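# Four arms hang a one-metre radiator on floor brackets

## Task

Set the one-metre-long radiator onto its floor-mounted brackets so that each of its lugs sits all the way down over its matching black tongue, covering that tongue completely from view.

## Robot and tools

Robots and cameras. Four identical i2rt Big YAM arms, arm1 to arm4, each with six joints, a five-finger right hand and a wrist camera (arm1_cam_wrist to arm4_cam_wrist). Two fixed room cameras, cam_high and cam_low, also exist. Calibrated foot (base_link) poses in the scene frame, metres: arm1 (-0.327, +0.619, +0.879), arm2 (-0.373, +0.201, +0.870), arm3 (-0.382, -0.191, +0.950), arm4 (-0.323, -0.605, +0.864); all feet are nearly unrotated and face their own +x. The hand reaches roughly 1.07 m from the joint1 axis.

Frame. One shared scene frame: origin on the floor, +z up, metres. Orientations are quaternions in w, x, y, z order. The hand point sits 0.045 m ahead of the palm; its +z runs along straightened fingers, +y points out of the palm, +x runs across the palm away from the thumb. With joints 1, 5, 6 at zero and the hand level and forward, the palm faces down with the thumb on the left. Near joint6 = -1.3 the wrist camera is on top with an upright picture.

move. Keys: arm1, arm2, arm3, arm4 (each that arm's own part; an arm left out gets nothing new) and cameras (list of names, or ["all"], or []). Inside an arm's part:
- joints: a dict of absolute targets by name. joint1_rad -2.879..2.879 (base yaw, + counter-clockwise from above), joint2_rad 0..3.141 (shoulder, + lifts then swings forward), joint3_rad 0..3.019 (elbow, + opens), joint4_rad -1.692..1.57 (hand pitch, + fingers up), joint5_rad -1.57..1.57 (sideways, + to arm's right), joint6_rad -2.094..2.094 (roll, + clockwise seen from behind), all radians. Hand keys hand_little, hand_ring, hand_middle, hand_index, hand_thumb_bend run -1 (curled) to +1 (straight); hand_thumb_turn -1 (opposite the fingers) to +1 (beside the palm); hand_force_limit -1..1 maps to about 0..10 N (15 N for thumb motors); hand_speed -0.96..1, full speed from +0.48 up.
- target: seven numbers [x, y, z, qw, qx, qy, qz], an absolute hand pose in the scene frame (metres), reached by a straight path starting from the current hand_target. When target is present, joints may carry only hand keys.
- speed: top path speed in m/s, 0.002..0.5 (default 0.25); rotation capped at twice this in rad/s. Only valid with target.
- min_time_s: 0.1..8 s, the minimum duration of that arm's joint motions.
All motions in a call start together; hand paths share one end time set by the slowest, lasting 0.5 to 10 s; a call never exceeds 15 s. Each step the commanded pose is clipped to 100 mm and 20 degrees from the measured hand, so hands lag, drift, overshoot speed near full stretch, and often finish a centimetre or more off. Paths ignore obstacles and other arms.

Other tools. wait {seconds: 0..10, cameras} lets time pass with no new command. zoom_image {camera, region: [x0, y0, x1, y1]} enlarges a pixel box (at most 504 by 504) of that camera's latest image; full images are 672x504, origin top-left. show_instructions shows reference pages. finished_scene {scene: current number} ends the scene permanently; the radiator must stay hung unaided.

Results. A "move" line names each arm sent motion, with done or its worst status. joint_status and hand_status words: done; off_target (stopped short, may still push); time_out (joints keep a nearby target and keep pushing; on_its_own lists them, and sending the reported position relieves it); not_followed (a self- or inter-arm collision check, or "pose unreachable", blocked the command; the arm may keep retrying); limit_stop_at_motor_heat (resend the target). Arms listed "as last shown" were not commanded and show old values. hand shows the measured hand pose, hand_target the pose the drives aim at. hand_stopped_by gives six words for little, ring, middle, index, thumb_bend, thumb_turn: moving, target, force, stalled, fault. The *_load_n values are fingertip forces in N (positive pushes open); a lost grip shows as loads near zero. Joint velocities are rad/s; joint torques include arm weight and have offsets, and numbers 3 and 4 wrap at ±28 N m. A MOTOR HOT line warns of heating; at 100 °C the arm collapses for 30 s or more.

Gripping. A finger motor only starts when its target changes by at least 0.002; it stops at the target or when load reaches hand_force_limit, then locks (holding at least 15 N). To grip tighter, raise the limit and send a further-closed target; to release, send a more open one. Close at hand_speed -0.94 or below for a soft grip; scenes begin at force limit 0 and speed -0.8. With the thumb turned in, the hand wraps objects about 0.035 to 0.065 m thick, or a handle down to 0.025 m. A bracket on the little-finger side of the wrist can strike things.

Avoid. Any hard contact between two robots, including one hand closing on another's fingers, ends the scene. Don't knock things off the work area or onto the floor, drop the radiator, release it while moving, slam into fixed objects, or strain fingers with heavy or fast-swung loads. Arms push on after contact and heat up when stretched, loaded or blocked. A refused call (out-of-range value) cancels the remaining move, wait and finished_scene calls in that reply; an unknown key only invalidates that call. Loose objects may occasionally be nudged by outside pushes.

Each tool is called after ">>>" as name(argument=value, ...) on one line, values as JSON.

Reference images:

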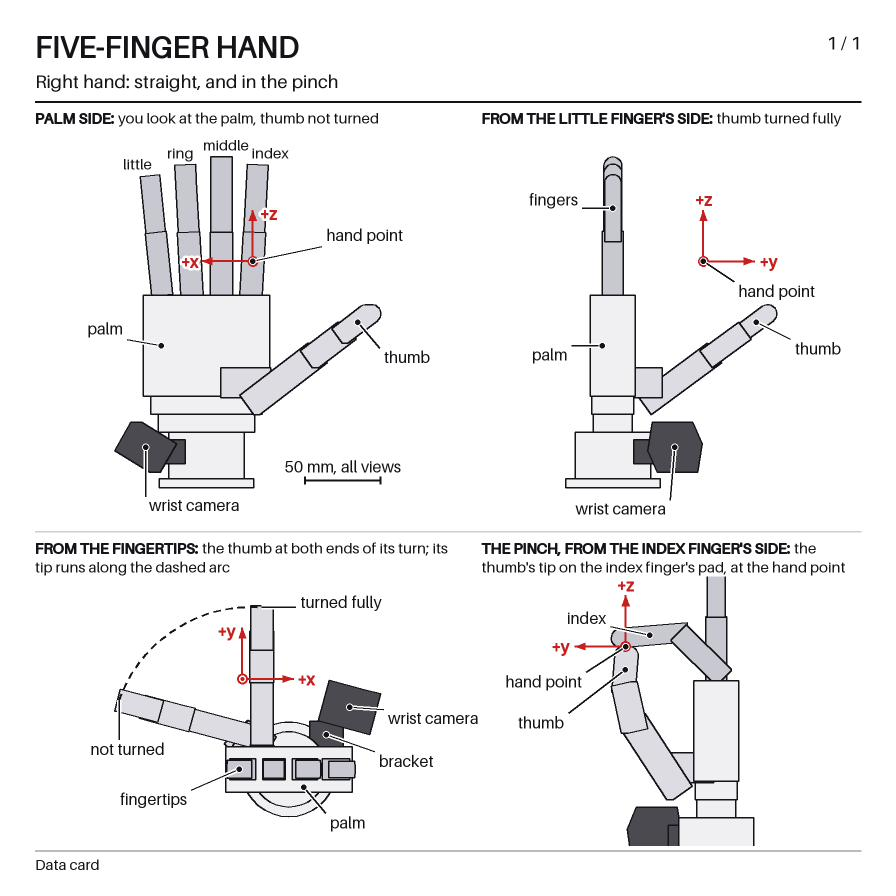

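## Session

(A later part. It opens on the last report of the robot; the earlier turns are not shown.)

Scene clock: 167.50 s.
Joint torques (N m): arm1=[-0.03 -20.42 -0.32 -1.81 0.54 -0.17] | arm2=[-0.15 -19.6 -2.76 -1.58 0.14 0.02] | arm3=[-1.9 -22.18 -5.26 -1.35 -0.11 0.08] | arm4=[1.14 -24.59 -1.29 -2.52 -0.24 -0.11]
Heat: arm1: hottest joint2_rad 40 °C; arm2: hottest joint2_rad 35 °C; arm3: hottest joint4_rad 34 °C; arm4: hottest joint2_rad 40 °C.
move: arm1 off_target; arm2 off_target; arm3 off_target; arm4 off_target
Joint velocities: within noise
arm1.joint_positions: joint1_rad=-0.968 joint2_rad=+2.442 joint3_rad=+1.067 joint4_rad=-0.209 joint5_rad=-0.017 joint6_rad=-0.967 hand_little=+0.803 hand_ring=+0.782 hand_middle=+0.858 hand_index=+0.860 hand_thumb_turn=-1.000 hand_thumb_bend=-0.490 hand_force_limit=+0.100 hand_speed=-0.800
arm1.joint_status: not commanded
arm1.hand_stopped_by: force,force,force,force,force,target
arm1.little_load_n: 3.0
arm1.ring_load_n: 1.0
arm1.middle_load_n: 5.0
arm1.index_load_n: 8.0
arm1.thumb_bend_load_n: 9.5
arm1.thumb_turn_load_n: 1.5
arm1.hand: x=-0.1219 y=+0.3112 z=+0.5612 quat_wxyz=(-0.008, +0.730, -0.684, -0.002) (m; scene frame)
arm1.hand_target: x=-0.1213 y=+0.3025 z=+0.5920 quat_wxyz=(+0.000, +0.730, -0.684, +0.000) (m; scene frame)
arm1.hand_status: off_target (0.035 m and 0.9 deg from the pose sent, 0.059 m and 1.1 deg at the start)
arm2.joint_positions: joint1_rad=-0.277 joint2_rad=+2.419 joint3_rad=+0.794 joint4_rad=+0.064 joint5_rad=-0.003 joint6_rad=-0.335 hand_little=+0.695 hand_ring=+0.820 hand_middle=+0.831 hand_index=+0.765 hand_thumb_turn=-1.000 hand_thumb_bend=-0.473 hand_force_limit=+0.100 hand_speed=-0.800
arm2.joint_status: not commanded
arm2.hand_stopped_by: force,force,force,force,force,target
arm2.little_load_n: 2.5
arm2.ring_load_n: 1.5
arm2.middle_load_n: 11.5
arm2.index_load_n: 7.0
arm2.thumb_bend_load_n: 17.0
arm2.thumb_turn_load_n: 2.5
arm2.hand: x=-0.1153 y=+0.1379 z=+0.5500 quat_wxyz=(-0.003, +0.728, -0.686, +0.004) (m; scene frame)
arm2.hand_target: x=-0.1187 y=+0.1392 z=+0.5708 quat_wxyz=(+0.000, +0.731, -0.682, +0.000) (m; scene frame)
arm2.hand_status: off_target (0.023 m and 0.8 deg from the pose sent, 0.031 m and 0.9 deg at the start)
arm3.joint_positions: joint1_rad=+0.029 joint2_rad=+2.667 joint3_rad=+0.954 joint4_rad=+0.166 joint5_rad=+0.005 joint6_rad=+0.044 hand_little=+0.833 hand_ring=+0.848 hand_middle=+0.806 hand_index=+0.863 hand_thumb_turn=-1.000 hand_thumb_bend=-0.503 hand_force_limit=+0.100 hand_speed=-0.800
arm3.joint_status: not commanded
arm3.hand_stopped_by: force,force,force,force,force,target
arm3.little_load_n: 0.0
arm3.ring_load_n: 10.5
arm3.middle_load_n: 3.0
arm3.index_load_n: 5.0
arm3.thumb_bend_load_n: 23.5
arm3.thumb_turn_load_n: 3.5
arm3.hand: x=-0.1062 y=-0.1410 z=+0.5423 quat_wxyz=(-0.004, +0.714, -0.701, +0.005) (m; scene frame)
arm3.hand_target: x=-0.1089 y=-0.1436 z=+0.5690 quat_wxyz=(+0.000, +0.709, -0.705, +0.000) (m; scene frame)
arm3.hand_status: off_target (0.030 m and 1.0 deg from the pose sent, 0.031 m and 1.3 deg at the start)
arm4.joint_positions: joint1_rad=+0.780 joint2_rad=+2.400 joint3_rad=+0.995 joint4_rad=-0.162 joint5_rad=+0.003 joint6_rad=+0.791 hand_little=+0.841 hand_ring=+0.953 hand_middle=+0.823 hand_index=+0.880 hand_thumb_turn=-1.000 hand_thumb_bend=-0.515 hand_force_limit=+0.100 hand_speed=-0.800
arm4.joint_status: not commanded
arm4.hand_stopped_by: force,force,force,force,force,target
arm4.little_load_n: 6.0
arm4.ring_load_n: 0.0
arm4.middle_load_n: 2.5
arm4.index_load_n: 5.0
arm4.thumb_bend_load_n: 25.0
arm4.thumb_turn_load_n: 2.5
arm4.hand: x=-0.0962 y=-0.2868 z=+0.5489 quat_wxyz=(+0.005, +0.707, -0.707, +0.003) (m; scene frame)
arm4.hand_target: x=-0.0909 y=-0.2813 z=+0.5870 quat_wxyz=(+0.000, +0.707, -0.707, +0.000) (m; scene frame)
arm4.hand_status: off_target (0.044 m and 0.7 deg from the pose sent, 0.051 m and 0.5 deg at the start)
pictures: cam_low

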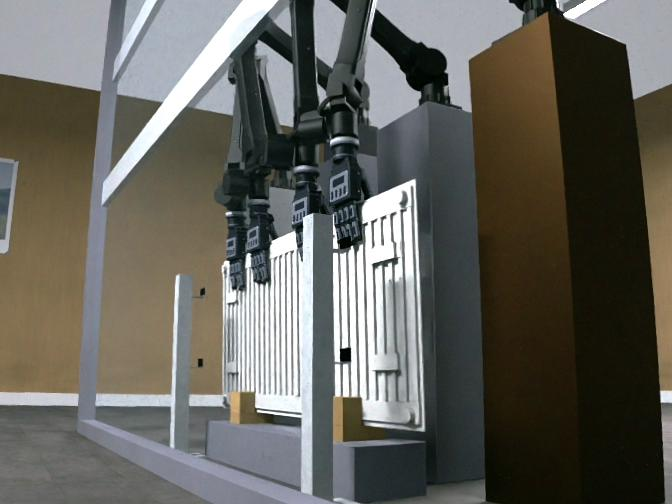

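>>> move(arm1={"target": [-0.121, 0.306, 0.562, 0, 0.7300, -0.6834, 0], "speed": 0.08}, arm2={"target": [-0.115, 0.139, 0.550, 0, 0.7310, -0.6823, 0], "speed": 0.08}, arm3={"target": [-0.106, -0.144, 0.543, 0, 0.7090, -0.7052, 0], "speed": 0.08}, arm4={"target": [-0.092, -0.283, 0.550, 0, 0.7071, -0.7071, 0], "speed": 0.08})

>>> move(arm1={"joints": {"hand_speed": 0, "hand_thumb_bend": 1, "hand_little": 1, "hand_ring": 1, "hand_middle": 1, "hand_index": 1}}, arm2={"joints": {"hand_speed": 0, "hand_thumb_bend": 0.3, "hand_little": 1, "hand_ring": 1, "hand_middle": 1, "hand_index": 1}}, arm3={"joints": {"hand_speed": 0, "hand_thumb_bend": 0.3, "hand_little": 1, "hand_ring": 1, "hand_middle": 1, "hand_index": 1}}, arm4={"joints": {"hand_speed": 0, "hand_thumb_bend": 1, "hand_little": 1, "hand_ring": 1, "hand_middle": 1, "hand_index": 1}})

>>> move(arm1={"target": [-0.095, 0.310, 0.57, 0, 0.7301, -0.6834, 0], "speed": 0.15}, arm4={"target": [-0.060, -0.285, 0.56, 0, 0.7071, -0.7071, 0], "speed": 0.15})

>>> move(arm1={"target": [-0.08, 0.40, 0.72, 0, 0.7071, -0.7071, 0], "speed": 0.3}, arm4={"target": [-0.060, -0.40, 0.72, 0, 0.7071, -0.7071, 0], "speed": 0.3}, cameras=["arm1_cam_wrist", "arm4_cam_wrist"])

Scene clock: 170.67 s.
Joint torques (N m): arm1=[0.38 -14.21 1.78 0.03 0.56 -0.11] | arm2=[-0.09 -14.45 0.36 -0.42 0.12 0.03] | arm3=[-2.02 -15.79 -0.73 -0.55 -0.11 0.06] | arm4=[0.79 -16.67 1.16 -0.12 -0.25 -0.1]
Heat: arm1: hottest joint2_rad 41 °C; arm2: hottest joint2_rad 35 °C; arm3: hottest joint2_rad 34 °C; arm4: hottest joint2_rad 40 °C.
move: arm1 done; arm2 done; arm3 done; arm4 done
Joint velocities: within noise
arm1.joint_positions: joint1_rad=-0.968 joint2_rad=+2.443 joint3_rad=+1.068 joint4_rad=-0.207 joint5_rad=-0.018 joint6_rad=-0.967 hand_little=+0.803 hand_ring=+0.782 hand_middle=+0.858 hand_index=+0.860 hand_thumb_turn=-1.000 hand_thumb_bend=-0.490 hand_force_limit=+0.100 hand_speed=-0.800
arm1.joint_status: not commanded
arm1.hand_stopped_by: force,force,force,force,force,target
arm1.little_load_n: 3.0
arm1.ring_load_n: 0.5
arm1.middle_load_n: 3.5
arm1.index_load_n: 6.0
arm1.thumb_bend_load_n: 8.5
arm1.thumb_turn_load_n: 1.5
arm1.hand: x=-0.1212 y=+0.3107 z=+0.5605 quat_wxyz=(-0.008, +0.730, -0.684, -0.001) (m; scene frame)
arm1.hand_target: x=-0.1209 y=+0.3059 z=+0.5621 quat_wxyz=(+0.000, +0.730, -0.684, +0.000) (m; scene frame)
arm1.hand_status: done (0.005 m and 0.9 deg from the pose sent, 0.006 m and 0.9 deg at the start)
arm2.joint_positions: joint1_rad=-0.277 joint2_rad=+2.421 joint3_rad=+0.797 joint4_rad=+0.064 joint5_rad=-0.002 joint6_rad=-0.335 hand_little=+0.695 hand_ring=+0.819 hand_middle=+0.831 hand_index=+0.765 hand_thumb_turn=-1.000 hand_thumb_bend=-0.473 hand_force_limit=+0.100 hand_speed=-0.800
arm2.joint_status: not commanded
arm2.hand_stopped_by: force,force,force,force,force,target
arm2.little_load_n: 1.0
arm2.ring_load_n: 0.5
arm2.middle_load_n: 10.0
arm2.index_load_n: 5.5
arm2.thumb_bend_load_n: 16.5
arm2.thumb_turn_load_n: 2.5
arm2.hand: x=-0.1140 y=+0.1374 z=+0.5493 quat_wxyz=(-0.003, +0.728, -0.686, +0.005) (m; scene frame)
arm2.hand_target: x=-0.1150 y=+0.1389 z=+0.5500 quat_wxyz=(+0.000, +0.731, -0.682, +0.000) (m; scene frame)
arm2.hand_status: done (0.002 m and 0.8 deg from the pose sent, 0.001 m and 0.8 deg at the start)
arm3.joint_positions: joint1_rad=+0.029 joint2_rad=+2.669 joint3_rad=+0.959 joint4_rad=+0.165 joint5_rad=+0.006 joint6_rad=+0.044 hand_little=+0.833 hand_ring=+0.848 hand_middle=+0.806 hand_index=+0.863 hand_thumb_turn=-1.000 hand_thumb_bend=-0.503 hand_force_limit=+0.100 hand_speed=-0.800
arm3.joint_status: not commanded
arm3.hand_stopped_by: force,force,force,force,force,target
arm3.little_load_n: 0.0
arm3.ring_load_n: 10.0
arm3.middle_load_n: 2.0
arm3.index_load_n: 3.5
arm3.thumb_bend_load_n: 23.5
arm3.thumb_turn_load_n: 3.5
arm3.hand: x=-0.1050 y=-0.1410 z=+0.5412 quat_wxyz=(-0.004, +0.713, -0.701, +0.005) (m; scene frame)
arm3.hand_target: x=-0.1062 y=-0.1440 z=+0.5430 quat_wxyz=(+0.000, +0.709, -0.705, +0.000) (m; scene frame)
arm3.hand_status: done (0.004 m and 1.0 deg from the pose sent, 0.003 m and 1.0 deg at the start)
arm4.joint_positions: joint1_rad=+0.780 joint2_rad=+2.405 joint3_rad=+1.003 joint4_rad=-0.154 joint5_rad=+0.004 joint6_rad=+0.791 hand_little=+0.841 hand_ring=+0.953 hand_middle=+0.822 hand_index=+0.879 hand_thumb_turn=-1.000 hand_thumb_bend=-0.515 hand_force_limit=+0.100 hand_speed=-0.800
arm4.joint_status: not commanded
arm4.hand_stopped_by: force,force,force,force,force,target
arm4.little_load_n: 4.0
arm4.ring_load_n: 0.0
arm4.middle_load_n: 0.5
arm4.index_load_n: 2.0
arm4.thumb_bend_load_n: 24.5
arm4.thumb_turn_load_n: 2.5
arm4.hand: x=-0.0926 y=-0.2833 z=+0.5470 quat_wxyz=(+0.000, +0.707, -0.707, +0.004) (m; scene frame)
arm4.hand_target: x=-0.0920 y=-0.2829 z=+0.5500 quat_wxyz=(+0.000, +0.707, -0.707, +0.000) (m; scene frame)
arm4.hand_status: done (0.003 m and 0.4 deg from the pose sent, 0.006 m and 0.7 deg at the start)
pictures: none

Scene clock: 172.23 s.
Joint torques (N m): arm1=[0.67 -14.33 1.77 -0.01 0.09 -0.11] | arm2=[0.21 -14.56 0.12 -0.09 0.07 0.05] | arm3=[-2.02 -15.79 -0.77 -0.27 -0.11 0.03] | arm4=[1.14 -15.91 1.13 -0.06 -0.08 -0.13]
Heat: arm1: hottest joint2_rad 40 °C; arm2: hottest joint2_rad 35 °C; arm3: hottest joint4_rad 34 °C; arm4: hottest joint2_rad 40 °C.
move: arm1 done; arm2 done; arm3 done; arm4 done
Joint velocities: within noise
arm1.joint_positions: joint1_rad=-0.968 joint2_rad=+2.444 joint3_rad=+1.068 joint4_rad=-0.207 joint5_rad=-0.004 joint6_rad=-0.967 hand_little=+1.000 hand_ring=+1.000 hand_middle=+1.000 hand_index=+1.000 hand_thumb_turn=-1.000 hand_thumb_bend=+1.000 hand_force_limit=+0.100 hand_speed=+0.000
arm1.joint_status: all done
arm1.hand_stopped_by: target,target,target,target,target,target
arm1.little_load_n: 0.0
arm1.ring_load_n: 0.0
arm1.middle_load_n: 0.0
arm1.index_load_n: -0.5
arm1.thumb_bend_load_n: 0.0
arm1.thumb_turn_load_n: 0.0
arm1.hand: x=-0.1237 y=+0.3094 z=+0.5607 quat_wxyz=(-0.001, +0.730, -0.684, -0.003) (m; scene frame)
arm1.hand_target: x=-0.1210 y=+0.3059 z=+0.5621 quat_wxyz=(+0.000, +0.730, -0.684, +0.000) (m; scene frame)
arm1.hand_status: not commanded
arm2.joint_positions: joint1_rad=-0.277 joint2_rad=+2.421 joint3_rad=+0.799 joint4_rad=+0.057 joint5_rad=-0.001 joint6_rad=-0.335 hand_little=+1.000 hand_ring=+1.000 hand_middle=+1.000 hand_index=+1.000 hand_thumb_turn=-1.000 hand_thumb_bend=+0.300 hand_force_limit=+0.100 hand_speed=+0.000
arm2.joint_status: all done
arm2.hand_stopped_by: target,target,target,target,target,target
arm2.little_load_n: 0.0
arm2.ring_load_n: 0.0
arm2.middle_load_n: 0.0
arm2.index_load_n: 0.0
arm2.thumb_bend_load_n: 0.0
arm2.thumb_turn_load_n: 0.0
arm2.hand: x=-0.1144 y=+0.1373 z=+0.5495 quat_wxyz=(-0.002, +0.728, -0.686, +0.003) (m; scene frame)
arm2.hand_target: x=-0.1149 y=+0.1390 z=+0.5500 quat_wxyz=(+0.000, +0.731, -0.682, +0.000) (m; scene frame)
arm2.hand_status: not commanded
arm3.joint_positions: joint1_rad=+0.029 joint2_rad=+2.669 joint3_rad=+0.960 joint4_rad=+0.159 joint5_rad=+0.006 joint6_rad=+0.046 hand_little=+1.000 hand_ring=+1.000 hand_middle=+1.000 hand_index=+1.000 hand_thumb_turn=-1.000 hand_thumb_bend=+0.300 hand_force_limit=+0.100 hand_speed=+0.000
arm3.joint_status: all done
arm3.hand_stopped_by: target,target,target,target,target,target
arm3.little_load_n: 0.0
arm3.ring_load_n: 0.0
arm3.middle_load_n: 0.0
arm3.index_load_n: 0.0
arm3.thumb_bend_load_n: 0.0
arm3.thumb_turn_load_n: 0.0
arm3.hand: x=-0.1059 y=-0.1410 z=+0.5414 quat_wxyz=(-0.002, +0.713, -0.702, +0.004) (m; scene frame)
arm3.hand_target: x=-0.1061 y=-0.1440 z=+0.5430 quat_wxyz=(+0.000, +0.709, -0.705, +0.000) (m; scene frame)
arm3.hand_status: not commanded
arm4.joint_positions: joint1_rad=+0.780 joint2_rad=+2.403 joint3_rad=+1.003 joint4_rad=-0.155 joint5_rad=-0.001 joint6_rad=+0.793 hand_little=+1.000 hand_ring=+1.000 hand_middle=+1.000 hand_index=+1.000 hand_thumb_turn=-1.000 hand_thumb_bend=+1.000 hand_force_limit=+0.100 hand_speed=+0.000
arm4.joint_status: all done
arm4.hand_stopped_by: target,target,target,target,target,target
arm4.little_load_n: 0.0
arm4.ring_load_n: 0.0
arm4.middle_load_n: 0.0
arm4.index_load_n: 0.0
arm4.thumb_bend_load_n: 0.0
arm4.thumb_turn_load_n: 0.0
arm4.hand: x=-0.0928 y=-0.2821 z=+0.5479 quat_wxyz=(+0.000, +0.706, -0.708, +0.001) (m; scene frame)
arm4.hand_target: x=-0.0920 y=-0.2830 z=+0.5499 quat_wxyz=(+0.000, +0.707, -0.707, +0.000) (m; scene frame)
arm4.hand_status: not commanded
pictures: none

Scene clock: 173.40 s.
Joint torques (N m): arm1=[1.03 -15.5 2.54 -0.16 0.08 0.02] | arm2=[0.32 -14.62 0.06 -0.12 0.07 0.05] | arm3=[-2.02 -15.79 -0.8 -0.28 -0.11 0.03] | arm4=[1.44 -16.79 2.66 -0.29 -0.11 -0.24]
Heat: arm1: hottest joint2_rad 40 °C; arm2: hottest joint2_rad 35 °C; arm3: hottest joint2_rad 33 °C; arm4: hottest joint2_rad 40 °C.
move: arm1 off_target; arm4 done
Joint velocities: within noise
arm1.joint_positions: joint1_rad=-0.925 joint2_rad=+2.444 joint3_rad=+1.089 joint4_rad=-0.245 joint5_rad=-0.004 joint6_rad=-0.926 hand_little=+1.000 hand_ring=+1.000 hand_middle=+1.000 hand_index=+1.000 hand_thumb_turn=-1.000 hand_thumb_bend=+1.000 hand_force_limit=+0.100 hand_speed=+0.000
arm1.joint_status: not commanded
arm1.hand_stopped_by: target,target,target,target,target,target
arm1.little_load_n: 0.0
arm1.ring_load_n: 0.0
arm1.middle_load_n: 0.0
arm1.index_load_n: 0.0
arm1.thumb_bend_load_n: 0.0
arm1.thumb_turn_load_n: 0.0
arm1.hand: x=-0.1074 y=+0.3184 z=+0.5635 quat_wxyz=(-0.002, +0.730, -0.683, -0.011) (m; scene frame)
arm1.hand_target: x=-0.0950 y=+0.3100 z=+0.5701 quat_wxyz=(+0.000, +0.730, -0.683, +0.000) (m; scene frame)
arm1.hand_status: off_target (0.016 m and 1.3 deg from the pose sent, 0.030 m and 0.3 deg at the start)
arm2, arm3: as last shown
arm2.index_load_n: -0.5
arm4.joint_positions: joint1_rad=+0.726 joint2_rad=+2.388 joint3_rad=+1.042 joint4_rad=-0.218 joint5_rad=-0.001 joint6_rad=+0.746 hand_little=+1.000 hand_ring=+1.000 hand_middle=+1.000 hand_index=+1.000 hand_thumb_turn=-1.000 hand_thumb_bend=+1.000 hand_force_limit=+0.100 hand_speed=+0.000
arm4.joint_status: not commanded
arm4.hand_stopped_by: target,target,target,target,target,target
arm4.little_load_n: 0.0
arm4.ring_load_n: 0.0
arm4.middle_load_n: 0.0
arm4.index_load_n: 0.0
arm4.thumb_bend_load_n: 0.0
arm4.thumb_turn_load_n: 0.0
arm4.hand: x=-0.0657 y=-0.2876 z=+0.5571 quat_wxyz=(+0.004, +0.704, -0.711, +0.001) (m; scene frame)
arm4.hand_target: x=-0.0599 y=-0.2850 z=+0.5600 quat_wxyz=(+0.000, +0.707, -0.707, +0.000) (m; scene frame)
arm4.hand_status: done (0.007 m and 0.7 deg from the pose sent, 0.035 m and 0.2 deg at the start)
pictures: none

Scene clock: 175.07 s.
Joint torques (N m): arm1=[1.44 -13.04 2.74 -0.13 0.06 0.02] | arm2=[0.03 -14.39 0.14 -0.09 0.07 0.03] | arm3=[-2.02 -15.85 -0.79 -0.28 -0.11 0.02] | arm4=[1.03 -13.39 3.34 -0.29 -0.05 -0.28]
Heat: arm1: hottest joint2_rad 40 °C; arm2: hottest joint2_rad 35 °C; arm3: hottest joint2_rad 33 °C; arm4: hottest joint2_rad 40 °C.
move: arm1 done; arm4 done
Joint velocities: within noise
arm1.joint_positions: joint1_rad=-0.761 joint2_rad=+1.992 joint3_rad=+0.847 joint4_rad=-0.440 joint5_rad=-0.005 joint6_rad=-0.692 hand_little=+1.000 hand_ring=+1.000 hand_middle=+1.000 hand_index=+1.000 hand_thumb_turn=-1.000 hand_thumb_bend=+1.000 hand_force_limit=+0.100 hand_speed=+0.000
arm1.joint_status: not commanded
arm1.hand_stopped_by: target,target,target,target,target,target
arm1.little_load_n: 0.0
arm1.ring_load_n: 0.0
arm1.middle_load_n: 0.0
arm1.index_load_n: -0.5
arm1.thumb_bend_load_n: 0.0
arm1.thumb_turn_load_n: 0.0
arm1.hand: x=-0.0849 y=+0.3981 z=+0.7140 quat_wxyz=(+0.000, +0.706, -0.708, -0.004) (m; scene frame)
arm1.hand_target: x=-0.0800 y=+0.4000 z=+0.7198 quat_wxyz=(+0.000, +0.707, -0.707, +0.000) (m; scene frame)
arm1.hand_status: done (0.008 m and 0.5 deg from the pose sent, 0.179 m and 4.1 deg at the start)
arm2, arm3: as last shown
arm2.little_load_n: -0.5
arm2.index_load_n: 0.0
arm4.joint_positions: joint1_rad=+0.493 joint2_rad=+1.874 joint3_rad=+0.758 joint4_rad=-0.433 joint5_rad=-0.005 joint6_rad=+0.509 hand_little=+1.000 hand_ring=+1.000 hand_middle=+1.000 hand_index=+1.000 hand_thumb_turn=-1.000 hand_thumb_bend=+1.000 hand_force_limit=+0.100 hand_speed=+0.000
arm4.joint_status: not commanded
arm4.hand_stopped_by: target,target,target,target,target,target
arm4.little_load_n: 0.0
arm4.ring_load_n: 0.0
arm4.middle_load_n: 0.0
arm4.index_load_n: 0.0
arm4.thumb_bend_load_n: 0.0
arm4.thumb_turn_load_n: 0.0
arm4.hand: x=-0.0576 y=-0.3952 z=+0.7186 quat_wxyz=(-0.004, +0.705, -0.709, +0.002) (m; scene frame)
arm4.hand_target: x=-0.0598 y=-0.3999 z=+0.7200 quat_wxyz=(+0.000, +0.707, -0.707, +0.000) (m; scene frame)
arm4.hand_status: done (0.006 m and 0.6 deg from the pose sent, 0.198 m and 0.7 deg at the start)
pictures: arm1_cam_wrist, arm4_cam_wrist

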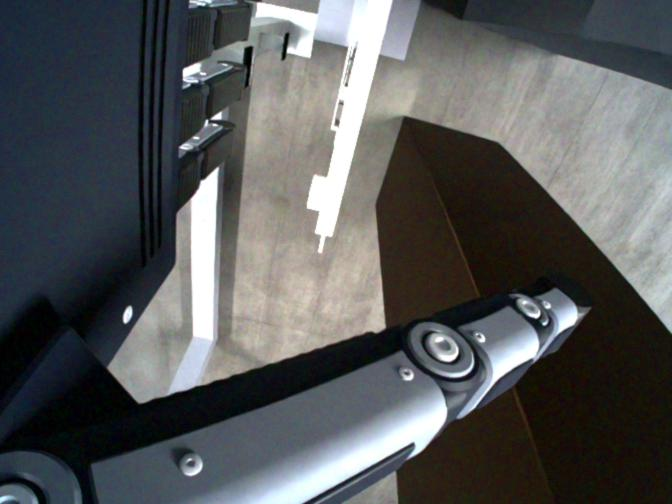

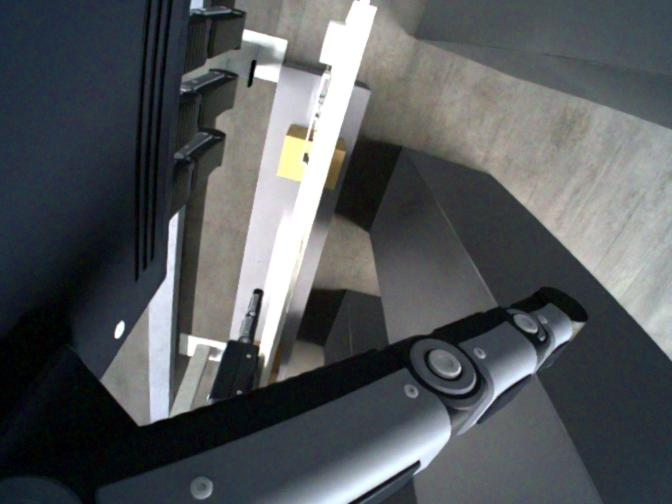

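>>> zoom_image(camera="arm1_cam_wrist", region=[280, 90, 400, 270])

>>> zoom_image(camera="arm4_cam_wrist", region=[280, 0, 400, 180])

>>> zoom_image(camera="arm1_cam_wrist", region=[220, 0, 340, 120])

Scaled by 2.800 from the camera's 672x504 image, which has a finer 960x720 frame.

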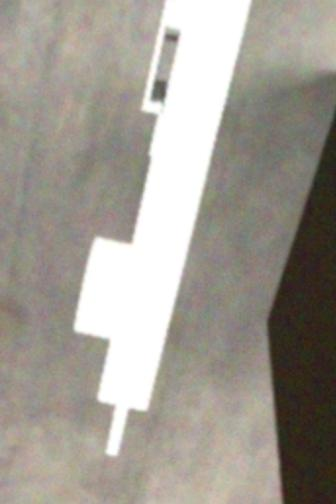

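Scaled by 2.800 from the camera's 672x504 image, which has a finer 960x720 frame.

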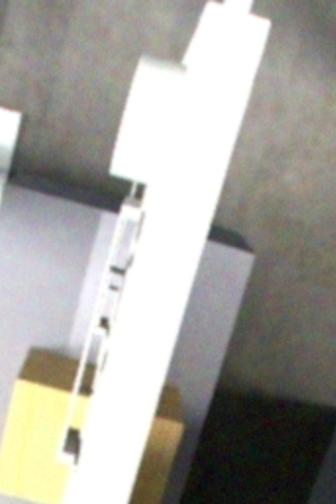

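Scaled by 4.200 from the camera's 672x504 image, which has a finer 960x720 frame.

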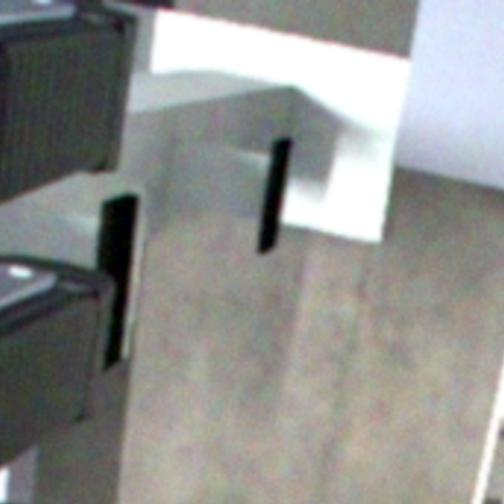

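>>> move(arm1={"target": [-0.02, 0.63, 0.72, 0.468, 0.387, -0.506, 0.612], "speed": 0.4, "joints": {"hand_thumb_turn": -1}}, cameras=["arm1_cam_wrist", "cam_high"])

Scene clock: 180.67 s.
Joint torques (N m): arm1=[-0.62 -13.98 0.8 -1.95 0.02 -0.01] | arm2=[0.15 -14.04 0.13 -0.09 0.09 0.03] | arm3=[-2.02 -15.79 -0.79 -0.28 -0.11 0.03] | arm4=[0.91 -13.1 3.23 -0.16 -0.07 -0.21]
Heat: arm1: hottest joint2_rad 40 °C; arm2: hottest joint2_rad 35 °C; arm3: hottest joint2_rad 33 °C; arm4: hottest joint2_rad 40 °C.
move: arm1 off_target
Joint velocities: within noise
arm1.joint_positions: joint1_rad=+0.486 joint2_rad=+2.577 joint3_rad=+1.246 joint4_rad=-1.666 joint5_rad=+1.098 joint6_rad=+1.695 hand_little=+1.000 hand_ring=+1.000 hand_middle=+1.000 hand_index=+1.000 hand_thumb_turn=-1.000 hand_thumb_bend=+1.000 hand_force_limit=+0.100 hand_speed=+0.000
arm1.joint_status: all done
arm1.hand_stopped_by: target,target,target,target,target,target
arm1.little_load_n: 0.0
arm1.ring_load_n: 0.0
arm1.middle_load_n: 0.0
arm1.index_load_n: 0.0
arm1.thumb_bend_load_n: 0.0
arm1.thumb_turn_load_n: 0.5
arm1.hand: x=-0.0239 y=+0.6309 z=+0.7161 quat_wxyz=(+0.396, +0.469, -0.557, +0.560) (m; scene frame)
arm1.hand_target: x=-0.0202 y=+0.6297 z=+0.7198 quat_wxyz=(+0.398, +0.462, -0.561, +0.559) (m; scene frame)
arm1.hand_status: off_target (0.006 m and 15.0 deg from the pose sent, 0.241 m and 102.1 deg at the start; pose on its path clipped on 19 of 112 steps; a joint's target at an end of its range on 37 of 112 steps)
arm2, arm3, arm4: as last shown
arm2.little_load_n: 0.0
arm3.little_load_n: -0.5
arm4.hand_target: x=-0.0599 y=-0.3999 z=+0.7200 quat_wxyz=(+0.000, +0.707, -0.707, +0.000) (m; scene frame)
pictures: arm1_cam_wrist, cam_high

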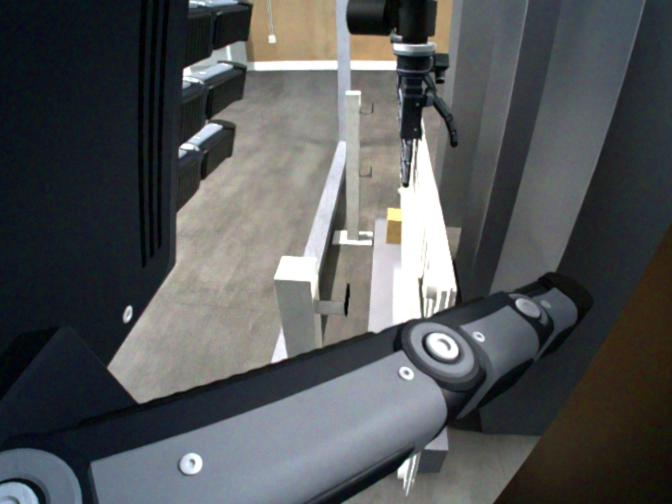

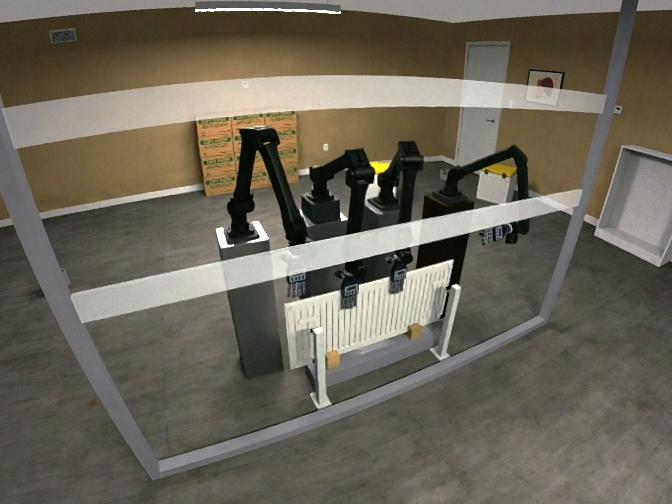

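>>> move(arm1={"target": [-0.01, 0.62, 0.66, 0.398, 0.462, -0.561, 0.559], "speed": 0.2, "joints": {"hand_thumb_turn": 1, "hand_speed": 0}}, cameras=["arm1_cam_wrist"])

>>> zoom_image(camera="arm1_cam_wrist", region=[250, 80, 500, 300])

>>> zoom_image(camera="arm1_cam_wrist", region=[250, 250, 500, 470])

Scene clock: 182.50 s.
Joint torques (N m): arm1=[-0.67 -14.45 0.39 -1.09 0.16 -0.12] | arm2=[0.32 -14.39 0.17 -0.03 0.09 0.04] | arm3=[-1.96 -15.79 -0.79 -0.28 -0.11 0.02] | arm4=[0.15 -13.22 3.1 -0.28 -0.13 -0.23]
Heat: arm1: hottest joint2_rad 40 °C; arm2: hottest joint2_rad 35 °C; arm3: hottest joint2_rad 33 °C; arm4: hottest joint2_rad 40 °C.
move: arm1 done
Joint velocities: within noise
arm1.joint_positions: joint1_rad=+0.455 joint2_rad=+2.728 joint3_rad=+1.363 joint4_rad=-1.642 joint5_rad=+1.126 joint6_rad=+1.696 hand_little=+1.000 hand_ring=+1.000 hand_middle=+1.000 hand_index=+1.000 hand_thumb_turn=+1.000 hand_thumb_bend=+1.000 hand_force_limit=+0.100 hand_speed=+0.000
arm1.joint_status: all done
arm1.hand_stopped_by: target,target,target,target,target,target
arm1.little_load_n: 0.0
arm1.ring_load_n: 0.0
arm1.middle_load_n: 0.0
arm1.index_load_n: 0.0
arm1.thumb_bend_load_n: 0.0
arm1.thumb_turn_load_n: 0.0
arm1.hand: x=-0.0141 y=+0.6219 z=+0.6607 quat_wxyz=(+0.401, +0.467, -0.554, +0.560) (m; scene frame)
arm1.hand_target: x=-0.0100 y=+0.6201 z=+0.6601 quat_wxyz=(+0.398, +0.462, -0.561, +0.559) (m; scene frame)
arm1.hand_status: done (0.005 m and 1.0 deg from the pose sent, 0.059 m and 0.9 deg at the start)
arm2, arm3, arm4: as last shown
arm2.middle_load_n: -0.5
arm2.thumb_bend_load_n: 0.5
arm3.little_load_n: 0.0
pictures: arm1_cam_wrist

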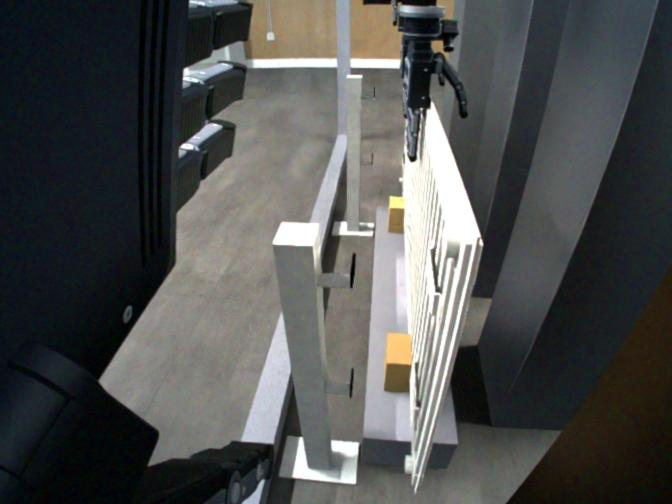

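Scaled by 2.016 from the camera's 672x504 image, which has a finer 960x720 frame.

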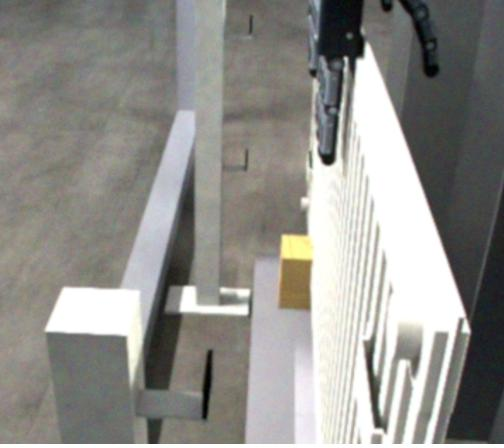

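Scaled by 2.016 from the camera's 672x504 image, which has a finer 960x720 frame.

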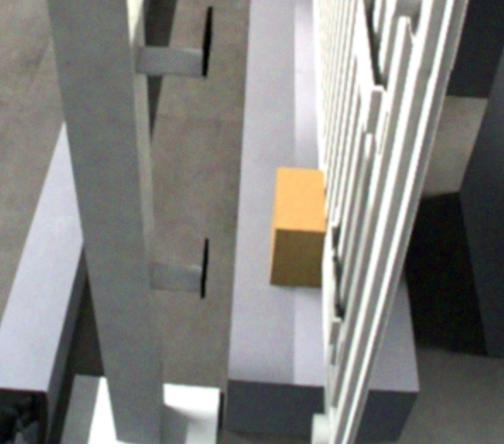

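>>> move(arm1={"target": [-0.07, 0.545, 0.60, 0.398, 0.462, -0.561, 0.559], "speed": 0.15, "joints": {"hand_thumb_turn": 1}}, cameras=["arm1_cam_wrist"])

>>> zoom_image(camera="arm1_cam_wrist", region=[280, 60, 500, 260])

>>> zoom_image(camera="arm1_cam_wrist", region=[280, 230, 500, 430])

Scene clock: 185.07 s.
Joint torques (N m): arm1=[-0.73 -12.63 -2.32 -0.87 0.25 -0.26] | arm2=[0.09 -14.33 0.08 -0.13 0.08 0.04] | arm3=[-2.02 -15.79 -0.8 -0.28 -0.11 0.03] | arm4=[0.38 -13.1 3.14 -0.16 -0.11 -0.23]
Heat: arm1: hottest joint2_rad 40 °C; arm2: hottest joint2_rad 36 °C; arm3: hottest joint2_rad 33 °C; arm4: hottest joint2_rad 40 °C.
move: arm1 done
Joint velocities: within noise
arm1.joint_positions: joint1_rad=+0.342 joint2_rad=+2.853 joint3_rad=+1.254 joint4_rad=-1.344 joint5_rad=+1.237 joint6_rad=+1.657 hand_little=+1.000 hand_ring=+1.000 hand_middle=+1.000 hand_index=+1.000 hand_thumb_turn=+1.000 hand_thumb_bend=+1.000 hand_force_limit=+0.100 hand_speed=+0.000
arm1.joint_status: all done
arm1.hand_stopped_by: target,target,target,target,target,target
arm1.little_load_n: 0.0
arm1.ring_load_n: 0.0
arm1.middle_load_n: 0.0
arm1.index_load_n: 0.0
arm1.thumb_bend_load_n: 0.0
arm1.thumb_turn_load_n: 0.0
arm1.hand: x=-0.0659 y=+0.5499 z=+0.5985 quat_wxyz=(+0.392, +0.462, -0.562, +0.563) (m; scene frame)
arm1.hand_target: x=-0.0699 y=+0.5452 z=+0.6000 quat_wxyz=(+0.398, +0.462, -0.561, +0.559) (m; scene frame)
arm1.hand_status: done (0.007 m and 0.9 deg from the pose sent, 0.113 m and 1.0 deg at the start)
arm2, arm3, arm4: as last shown
arm2.middle_load_n: 0.0
arm2.thumb_bend_load_n: 0.0
pictures: arm1_cam_wrist

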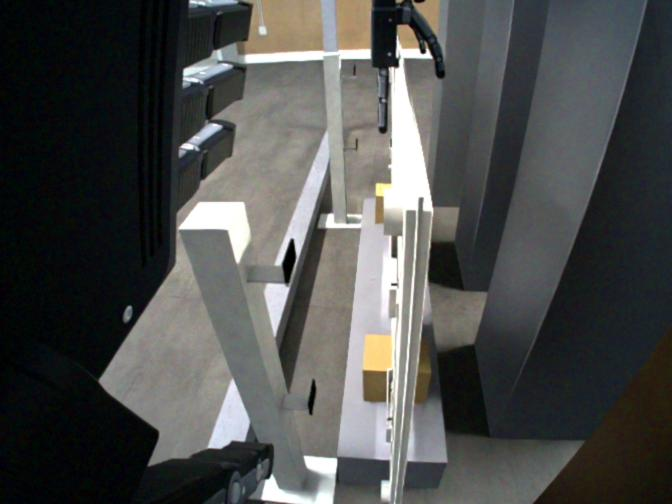

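Scaled by 2.291 from the camera's 672x504 image, which has a finer 960x720 frame.

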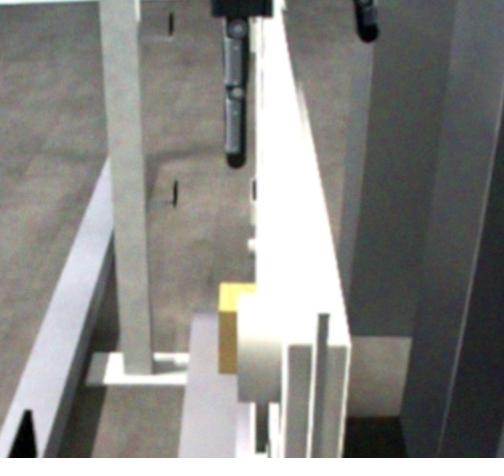

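Scaled by 2.291 from the camera's 672x504 image, which has a finer 960x720 frame.

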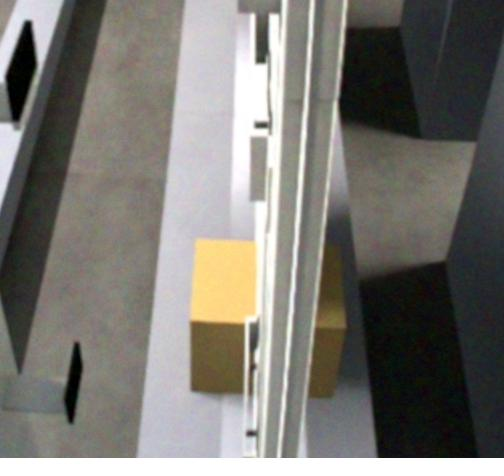

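>>> move(arm1={"target": [-0.05, 0.56, 0.72, 0.398, 0.462, -0.561, 0.559], "speed": 0.3})

>>> move(arm1={"target": [-0.156, 0.481, 0.70, 0.2237, 0.6444, -0.5043, 0.5296], "speed": 0.3}, cameras=["arm1_cam_wrist"])

>>> zoom_image(camera="arm1_cam_wrist", region=[200, 100, 500, 400])

Scene clock: 208.13 s.
Joint torques (N m): arm1=[0.32 -13.1 -0.92 -1.73 0.11 -0.17] | arm2=[0.09 -14.51 0.1 -0.08 0.09 0.05] | arm3=[-2.02 -15.79 -0.8 -0.29 -0.11 0.02] | arm4=[0.44 -13.74 3.07 -0.36 -0.05 -0.22]
Heat: arm1: hottest joint2_rad 40 °C; arm2: hottest joint2_rad 36 °C; arm3: hottest joint2_rad 33 °C; arm4: hottest joint2_rad 39 °C.
move: arm1 done
Joint velocities: within noise
arm1.joint_positions: joint1_rad=+0.342 joint2_rad=+2.542 joint3_rad=+1.080 joint4_rad=-1.477 joint5_rad=+1.226 joint6_rad=+1.656 hand_little=+1.000 hand_ring=+1.000 hand_middle=+1.000 hand_index=+1.000 hand_thumb_turn=+1.000 hand_thumb_bend=+1.000 hand_force_limit=+0.100 hand_speed=+0.000
arm1.joint_status: not commanded
arm1.hand_stopped_by: target,target,target,target,target,target
arm1.little_load_n: 0.0
arm1.ring_load_n: 0.0
arm1.middle_load_n: 0.0
arm1.index_load_n: 0.0
arm1.thumb_bend_load_n: 0.0
arm1.thumb_turn_load_n: 0.0
arm1.hand: x=-0.0488 y=+0.5595 z=+0.7146 quat_wxyz=(+0.393, +0.459, -0.566, +0.561) (m; scene frame)
arm1.hand_target: x=-0.0500 y=+0.5600 z=+0.7199 quat_wxyz=(+0.398, +0.462, -0.561, +0.559) (m; scene frame)
arm1.hand_status: done (0.006 m and 0.9 deg from the pose sent, 0.123 m and 0.9 deg at the start)
arm2, arm3, arm4: as last shown
pictures: none

Scene clock: 214.13 s.
Joint torques (N m): arm1=[-0.5 -1.03 -10.84 1.59 0.45 -0.25] | arm2=[0.38 -14.39 0.12 -0.13 0.06 0.06] | arm3=[-2.02 -15.79 -0.8 -0.28 -0.11 0.03] | arm4=[0.97 -12.86 3.23 -0.29 -0.07 -0.22]
Heat: arm1: hottest joint2_rad 40 °C; arm2: hottest joint2_rad 36 °C; arm3: hottest joint4_rad 33 °C; arm4: hottest joint2_rad 39 °C.
move: arm1 moving
Joint velocities: within noise
arm1.joint_positions: joint1_rad=+0.172 joint2_rad=+2.546 joint3_rad=+0.322 joint4_rad=+1.461 joint5_rad=+1.127 joint6_rad=-0.404 hand_little=+1.000 hand_ring=+1.000 hand_middle=+1.000 hand_index=+1.000 hand_thumb_turn=+1.000 hand_thumb_bend=+1.000 hand_force_limit=+0.100 hand_speed=+0.000
arm1.joint_status: not commanded
arm1.hand_stopped_by: target,target,target,target,target,target
arm1.little_load_n: -0.5
arm1.ring_load_n: 0.0
arm1.middle_load_n: 0.0
arm1.index_load_n: -0.5
arm1.thumb_bend_load_n: 0.5
arm1.thumb_turn_load_n: 0.0
arm1.hand: x=-0.0804 y=+0.4988 z=+0.7029 quat_wxyz=(+0.162, +0.600, -0.534, +0.573) (m; scene frame)
arm1.hand_target: x=-0.1490 y=+0.4805 z=+0.7085 quat_wxyz=(+0.224, +0.644, -0.505, +0.528) (m; scene frame)
arm1.hand_status: moving (0.078 m and 10.6 deg from the pose sent, 0.134 m and 30.0 deg at the start; pose on its path clipped on 33 of 180 steps)
arm2, arm3, arm4: as last shown
pictures: arm1_cam_wrist

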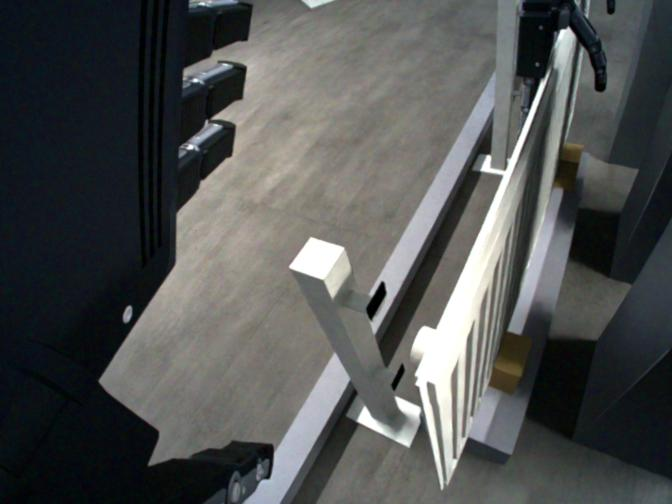

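Scaled by 1.680 from the camera's 672x504 image, which has a finer 960x720 frame.

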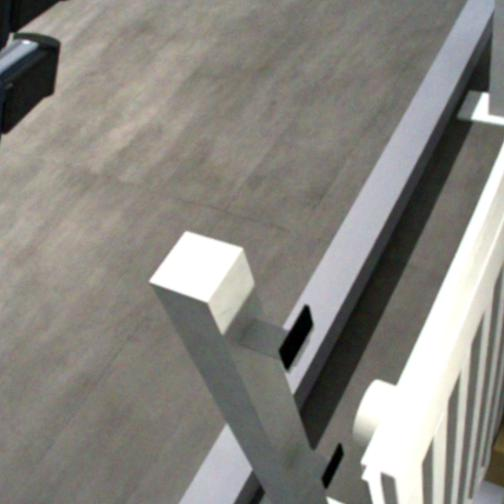

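>>> move(cameras=["arm1_cam_wrist", "cam_high"])

>>> zoom_image(camera="arm1_cam_wrist", region=[380, 0, 640, 250])

>>> zoom_image(camera="arm1_cam_wrist", region=[380, 200, 580, 500])

Scene clock: 215.47 s.
Joint torques (N m): arm1=[-0.5 -1.14 -10.86 1.52 0.47 -0.25] | arm2=[0.26 -14.27 0.12 -0.08 0.08 0.04] | arm3=[-2.02 -15.85 -0.79 -0.28 -0.11 0.03] | arm4=[1.08 -13.33 3.18 -0.21 -0.11 -0.25]
Heat: arm1: hottest joint2_rad 40 °C; arm2: hottest joint2_rad 36 °C; arm3: hottest joint4_rad 33 °C; arm4: hottest joint2_rad 39 °C.
Joint velocities: within noise
arm1.joint_positions: joint1_rad=+0.171 joint2_rad=+2.546 joint3_rad=+0.322 joint4_rad=+1.463 joint5_rad=+1.126 joint6_rad=-0.408 hand_little=+1.000 hand_ring=+1.000 hand_middle=+1.000 hand_index=+1.000 hand_thumb_turn=+1.000 hand_thumb_bend=+1.000 hand_force_limit=+0.100 hand_speed=+0.000
arm1.joint_status: not commanded
arm1.hand_stopped_by: target,target,target,target,target,target
arm1.little_load_n: 0.0
arm1.ring_load_n: 0.0
arm1.middle_load_n: 0.0
arm1.index_load_n: 0.0
arm1.thumb_bend_load_n: 0.0
arm1.thumb_turn_load_n: 0.0
arm1.hand: x=-0.0802 y=+0.4985 z=+0.7032 quat_wxyz=(+0.162, +0.601, -0.533, +0.573) (m; scene frame)
arm1.hand_target: x=-0.1490 y=+0.4805 z=+0.7085 quat_wxyz=(+0.224, +0.644, -0.505, +0.528) (m; scene frame)
arm1.hand_status: off_target (0.078 m and 10.5 deg from the pose sent, 0.134 m and 30.0 deg at the start; pose on its path clipped on 33 of 180 steps)
arm2.joint_positions: joint1_rad=-0.277 joint2_rad=+2.421 joint3_rad=+0.799 joint4_rad=+0.057 joint5_rad=-0.001 joint6_rad=-0.335 hand_little=+1.000 hand_ring=+1.000 hand_middle=+1.000 hand_index=+1.000 hand_thumb_turn=-1.000 hand_thumb_bend=+0.300 hand_force_limit=+0.100 hand_speed=+0.000
arm2.joint_status: not commanded
arm2.hand_stopped_by: target,target,target,target,target,target
arm2.little_load_n: 0.0
arm2.ring_load_n: 0.0
arm2.middle_load_n: 0.0
arm2.index_load_n: 0.0
arm2.thumb_bend_load_n: 0.0
arm2.thumb_turn_load_n: 0.0
arm2.hand: x=-0.1144 y=+0.1373 z=+0.5495 quat_wxyz=(-0.002, +0.728, -0.686, +0.003) (m; scene frame)
arm2.hand_target: x=-0.1149 y=+0.1390 z=+0.5500 quat_wxyz=(+0.000, +0.731, -0.682, +0.000) (m; scene frame)
arm2.hand_status: not commanded
arm3.joint_positions: joint1_rad=+0.029 joint2_rad=+2.669 joint3_rad=+0.960 joint4_rad=+0.159 joint5_rad=+0.006 joint6_rad=+0.046 hand_little=+1.000 hand_ring=+1.000 hand_middle=+1.000 hand_index=+1.000 hand_thumb_turn=-1.000 hand_thumb_bend=+0.300 hand_force_limit=+0.100 hand_speed=+0.000
arm3.joint_status: not commanded
arm3.hand_stopped_by: target,target,target,target,target,target
arm3.little_load_n: 0.0
arm3.ring_load_n: -0.5
arm3.middle_load_n: 0.0
arm3.index_load_n: 0.0
arm3.thumb_bend_load_n: 0.0
arm3.thumb_turn_load_n: 0.0
arm3.hand: x=-0.1059 y=-0.1410 z=+0.5414 quat_wxyz=(-0.002, +0.713, -0.702, +0.004) (m; scene frame)
arm3.hand_target: x=-0.1061 y=-0.1440 z=+0.5430 quat_wxyz=(+0.000, +0.709, -0.705, +0.000) (m; scene frame)
arm3.hand_status: not commanded
arm4.joint_positions: joint1_rad=+0.493 joint2_rad=+1.874 joint3_rad=+0.758 joint4_rad=-0.433 joint5_rad=-0.005 joint6_rad=+0.509 hand_little=+1.000 hand_ring=+1.000 hand_middle=+1.000 hand_index=+1.000 hand_thumb_turn=-1.000 hand_thumb_bend=+1.000 hand_force_limit=+0.100 hand_speed=+0.000
arm4.joint_status: not commanded
arm4.hand_stopped_by: target,target,target,target,target,target
arm4.little_load_n: 0.0
arm4.ring_load_n: 0.0
arm4.middle_load_n: 0.0
arm4.index_load_n: 0.0
arm4.thumb_bend_load_n: -0.5
arm4.thumb_turn_load_n: 0.0
arm4.hand: x=-0.0576 y=-0.3952 z=+0.7186 quat_wxyz=(-0.004, +0.705, -0.709, +0.002) (m; scene frame)
arm4.hand_target: x=-0.0599 y=-0.3999 z=+0.7200 quat_wxyz=(+0.000, +0.707, -0.707, +0.000) (m; scene frame)
arm4.hand_status: not commanded
pictures: arm1_cam_wrist, cam_high

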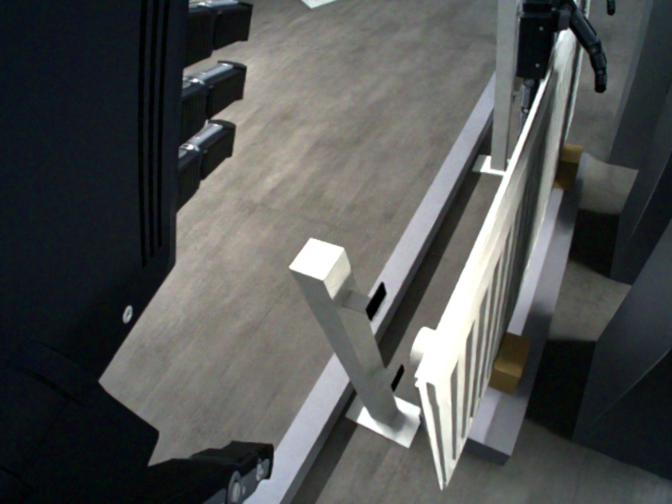

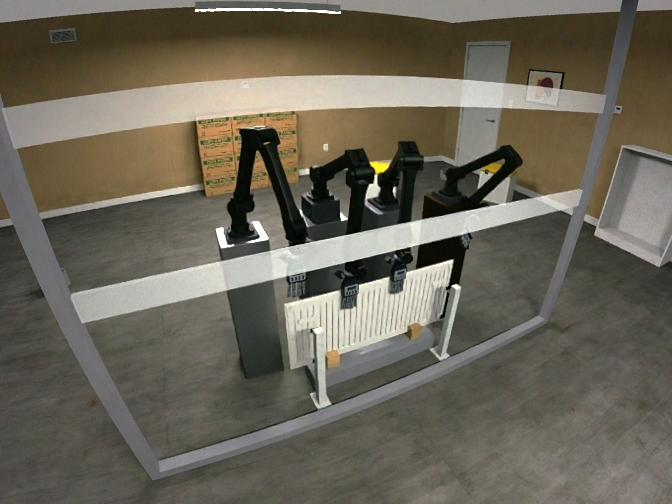

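Scaled by 1.938 from the camera's 672x504 image, which has a finer 960x720 frame.

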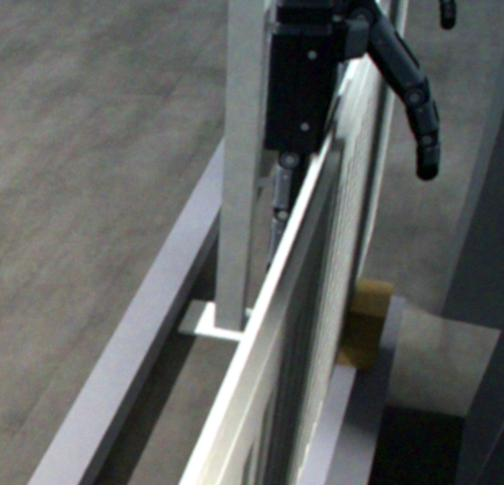

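Scaled by 1.680 from the camera's 672x504 image, which has a finer 960x720 frame.

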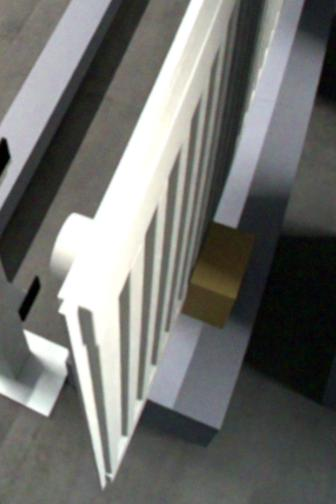

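>>> move(arm1={"joints": {"joint2_rad": 1.9, "joint1_rad": 0.34}, "min_time_s": 1.5})

>>> move(arm1={"joints": {"joint3_rad": 1.08, "joint4_rad": -1.45, "joint5_rad": 1.22, "joint6_rad": 1.65}, "min_time_s": 3})

>>> move(arm1={"target": [0.02, 0.60, 0.72, 0.658, 0.1948, -0.5801, 0.4402], "speed": 0.3}, cameras=["arm1_cam_wrist", "cam_high"])

Scene clock: 218.77 s.
Joint torques (N m): arm1=[1.61 -8.23 -0.21 1.8 0.18 -0.24] | arm2=[-0.03 -14.33 0.09 -0.03 0.08 0.05] | arm3=[-2.02 -15.85 -0.79 -0.28 -0.11 0.03] | arm4=[0.26 -13.33 3.18 -0.31 -0.14 -0.25]
Heat: arm1: hottest joint2_rad 39 °C; arm2: hottest joint2_rad 36 °C; arm3: hottest joint4_rad 33 °C; arm4: hottest joint2_rad 39 °C.
move: arm1 done
Joint velocities: within noise
arm1.joint_positions: joint1_rad=+0.326 joint2_rad=+1.914 joint3_rad=+0.231 joint4_rad=+1.463 joint5_rad=+1.125 joint6_rad=-0.409 hand_little=+1.000 hand_ring=+1.000 hand_middle=+1.000 hand_index=+1.000 hand_thumb_turn=+1.000 hand_thumb_bend=+1.000 hand_force_limit=+0.100 hand_speed=+0.000
arm1.joint_status: all done
arm1.hand_stopped_by: target,target,target,target,target,target
arm1.little_load_n: 0.0
arm1.ring_load_n: -0.5
arm1.middle_load_n: 0.0
arm1.index_load_n: 0.0
arm1.thumb_bend_load_n: 0.0
arm1.thumb_turn_load_n: 0.0
arm1.hand: x=+0.0292 y=+0.5782 z=+0.8634 quat_wxyz=(-0.074, +0.486, -0.555, +0.671) (m; scene frame)
arm1.hand_target: x=+0.0308 y=+0.5833 z=+0.8693 quat_wxyz=(-0.084, +0.484, -0.551, +0.674) (m; scene frame)
arm1.hand_status: not commanded
arm2, arm3, arm4: as last shown
arm2.thumb_turn_load_n: -0.5
arm3.ring_load_n: 0.0
arm4.thumb_bend_load_n: 0.0
pictures: none

Scene clock: 222.60 s.
Joint torques (N m): arm1=[1.38 -12.69 7.34 -0.85 0.65 -0.03] | arm2=[0.26 -14.33 0.12 -0.1 0.1 0.05] | arm3=[-1.96 -15.79 -0.8 -0.28 -0.11 0.03] | arm4=[0.62 -13.33 3.28 -0.23 -0.06 -0.24]
Heat: arm1: hottest joint2_rad 39 °C; arm2: hottest joint2_rad 36 °C; arm3: hottest joint4_rad 33 °C; arm4: hottest joint2_rad 39 °C.
move: arm1 done
Joint velocities: within noise
arm1.joint_positions: joint1_rad=+0.330 joint2_rad=+1.914 joint3_rad=+1.030 joint4_rad=-1.445 joint5_rad=+1.217 joint6_rad=+1.640 hand_little=+1.000 hand_ring=+1.000 hand_middle=+1.000 hand_index=+1.000 hand_thumb_turn=+1.000 hand_thumb_bend=+1.000 hand_force_limit=+0.100 hand_speed=+0.000
arm1.joint_status: all done
arm1.hand_stopped_by: target,target,target,target,target,target
arm1.little_load_n: 0.0
arm1.ring_load_n: 0.0
arm1.middle_load_n: 0.0
arm1.index_load_n: 0.0
arm1.thumb_bend_load_n: 0.0
arm1.thumb_turn_load_n: 0.0
arm1.hand: x=+0.0553 y=+0.6027 z=+0.8831 quat_wxyz=(+0.173, +0.331, -0.716, +0.589) (m; scene frame)
arm1.hand_target: x=+0.0782 y=+0.6160 z=+0.8958 quat_wxyz=(+0.143, +0.318, -0.726, +0.593) (m; scene frame)
arm1.hand_status: not commanded
arm2, arm3, arm4: as last shown
arm2.thumb_turn_load_n: 0.0
arm4.thumb_bend_load_n: -0.5
pictures: none

Scene clock: 226.47 s.
Joint torques (N m): arm1=[-9.7 -14.27 15.08 -1.89 0.18 -0.24] | arm2=[0.21 -14.51 0.09 -0.16 0.1 0.04] | arm3=[-2.02 -15.79 -0.79 -0.28 -0.11 0.03] | arm4=[0.79 -13.16 3.26 -0.16 -0.07 -0.26]
Heat: arm1: hottest joint2_rad 39 °C; arm2: hottest joint2_rad 36 °C; arm3: hottest joint4_rad 33 °C; arm4: hottest joint2_rad 39 °C.
move: arm1 off_target
Joint velocities: within noise
arm1.joint_positions: joint1_rad=+0.344 joint2_rad=+2.531 joint3_rad=+1.220 joint4_rad=-1.668 joint5_rad=+0.928 joint6_rad=+1.416 hand_little=+1.000 hand_ring=+1.000 hand_middle=+1.000 hand_index=+1.000 hand_thumb_turn=+1.000 hand_thumb_bend=+1.000 hand_force_limit=+0.100 hand_speed=+0.000
arm1.joint_status: not commanded
arm1.hand_stopped_by: target,target,target,target,target,target
arm1.little_load_n: 0.0
arm1.ring_load_n: 0.0
arm1.middle_load_n: 0.0
arm1.index_load_n: 0.0
arm1.thumb_bend_load_n: 0.0
arm1.thumb_turn_load_n: 0.0
arm1.hand: x=-0.0653 y=+0.6037 z=+0.7425 quat_wxyz=(+0.531, +0.466, -0.573, +0.415) (m; scene frame)
arm1.hand_target: x=+0.0133 y=+0.5967 z=+0.7318 quat_wxyz=(+0.489, +0.415, -0.654, +0.401) (m; scene frame)
arm1.hand_status: off_target (0.088 m and 34.6 deg from the pose sent, 0.167 m and 63.0 deg at the start; pose on its path clipped on 76 of 116 steps; a joint's target at an end of its range on 102 of 116 steps)
arm2, arm3, arm4: as last shown
arm2.ring_load_n: -0.5
arm4.middle_load_n: -0.5
arm4.thumb_bend_load_n: 0.0
arm4.thumb_turn_load_n: -0.5
pictures: arm1_cam_wrist, cam_high

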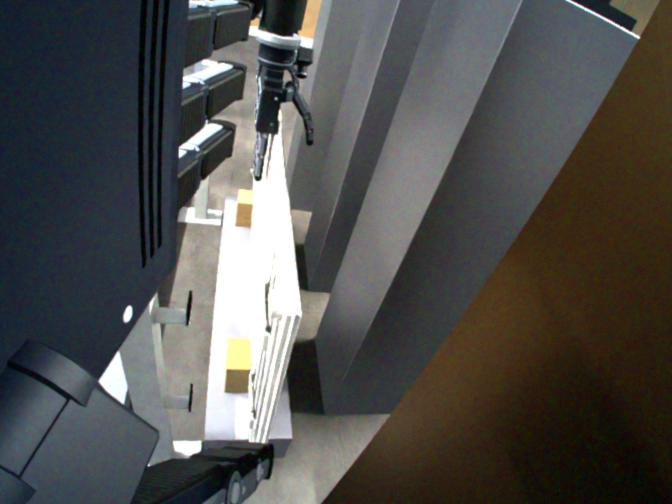

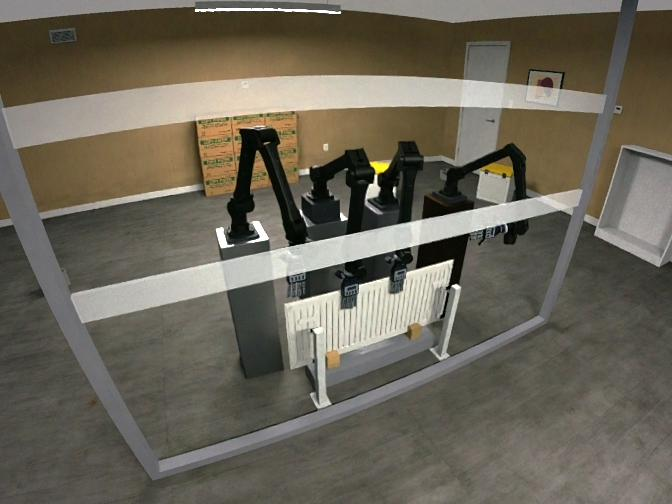

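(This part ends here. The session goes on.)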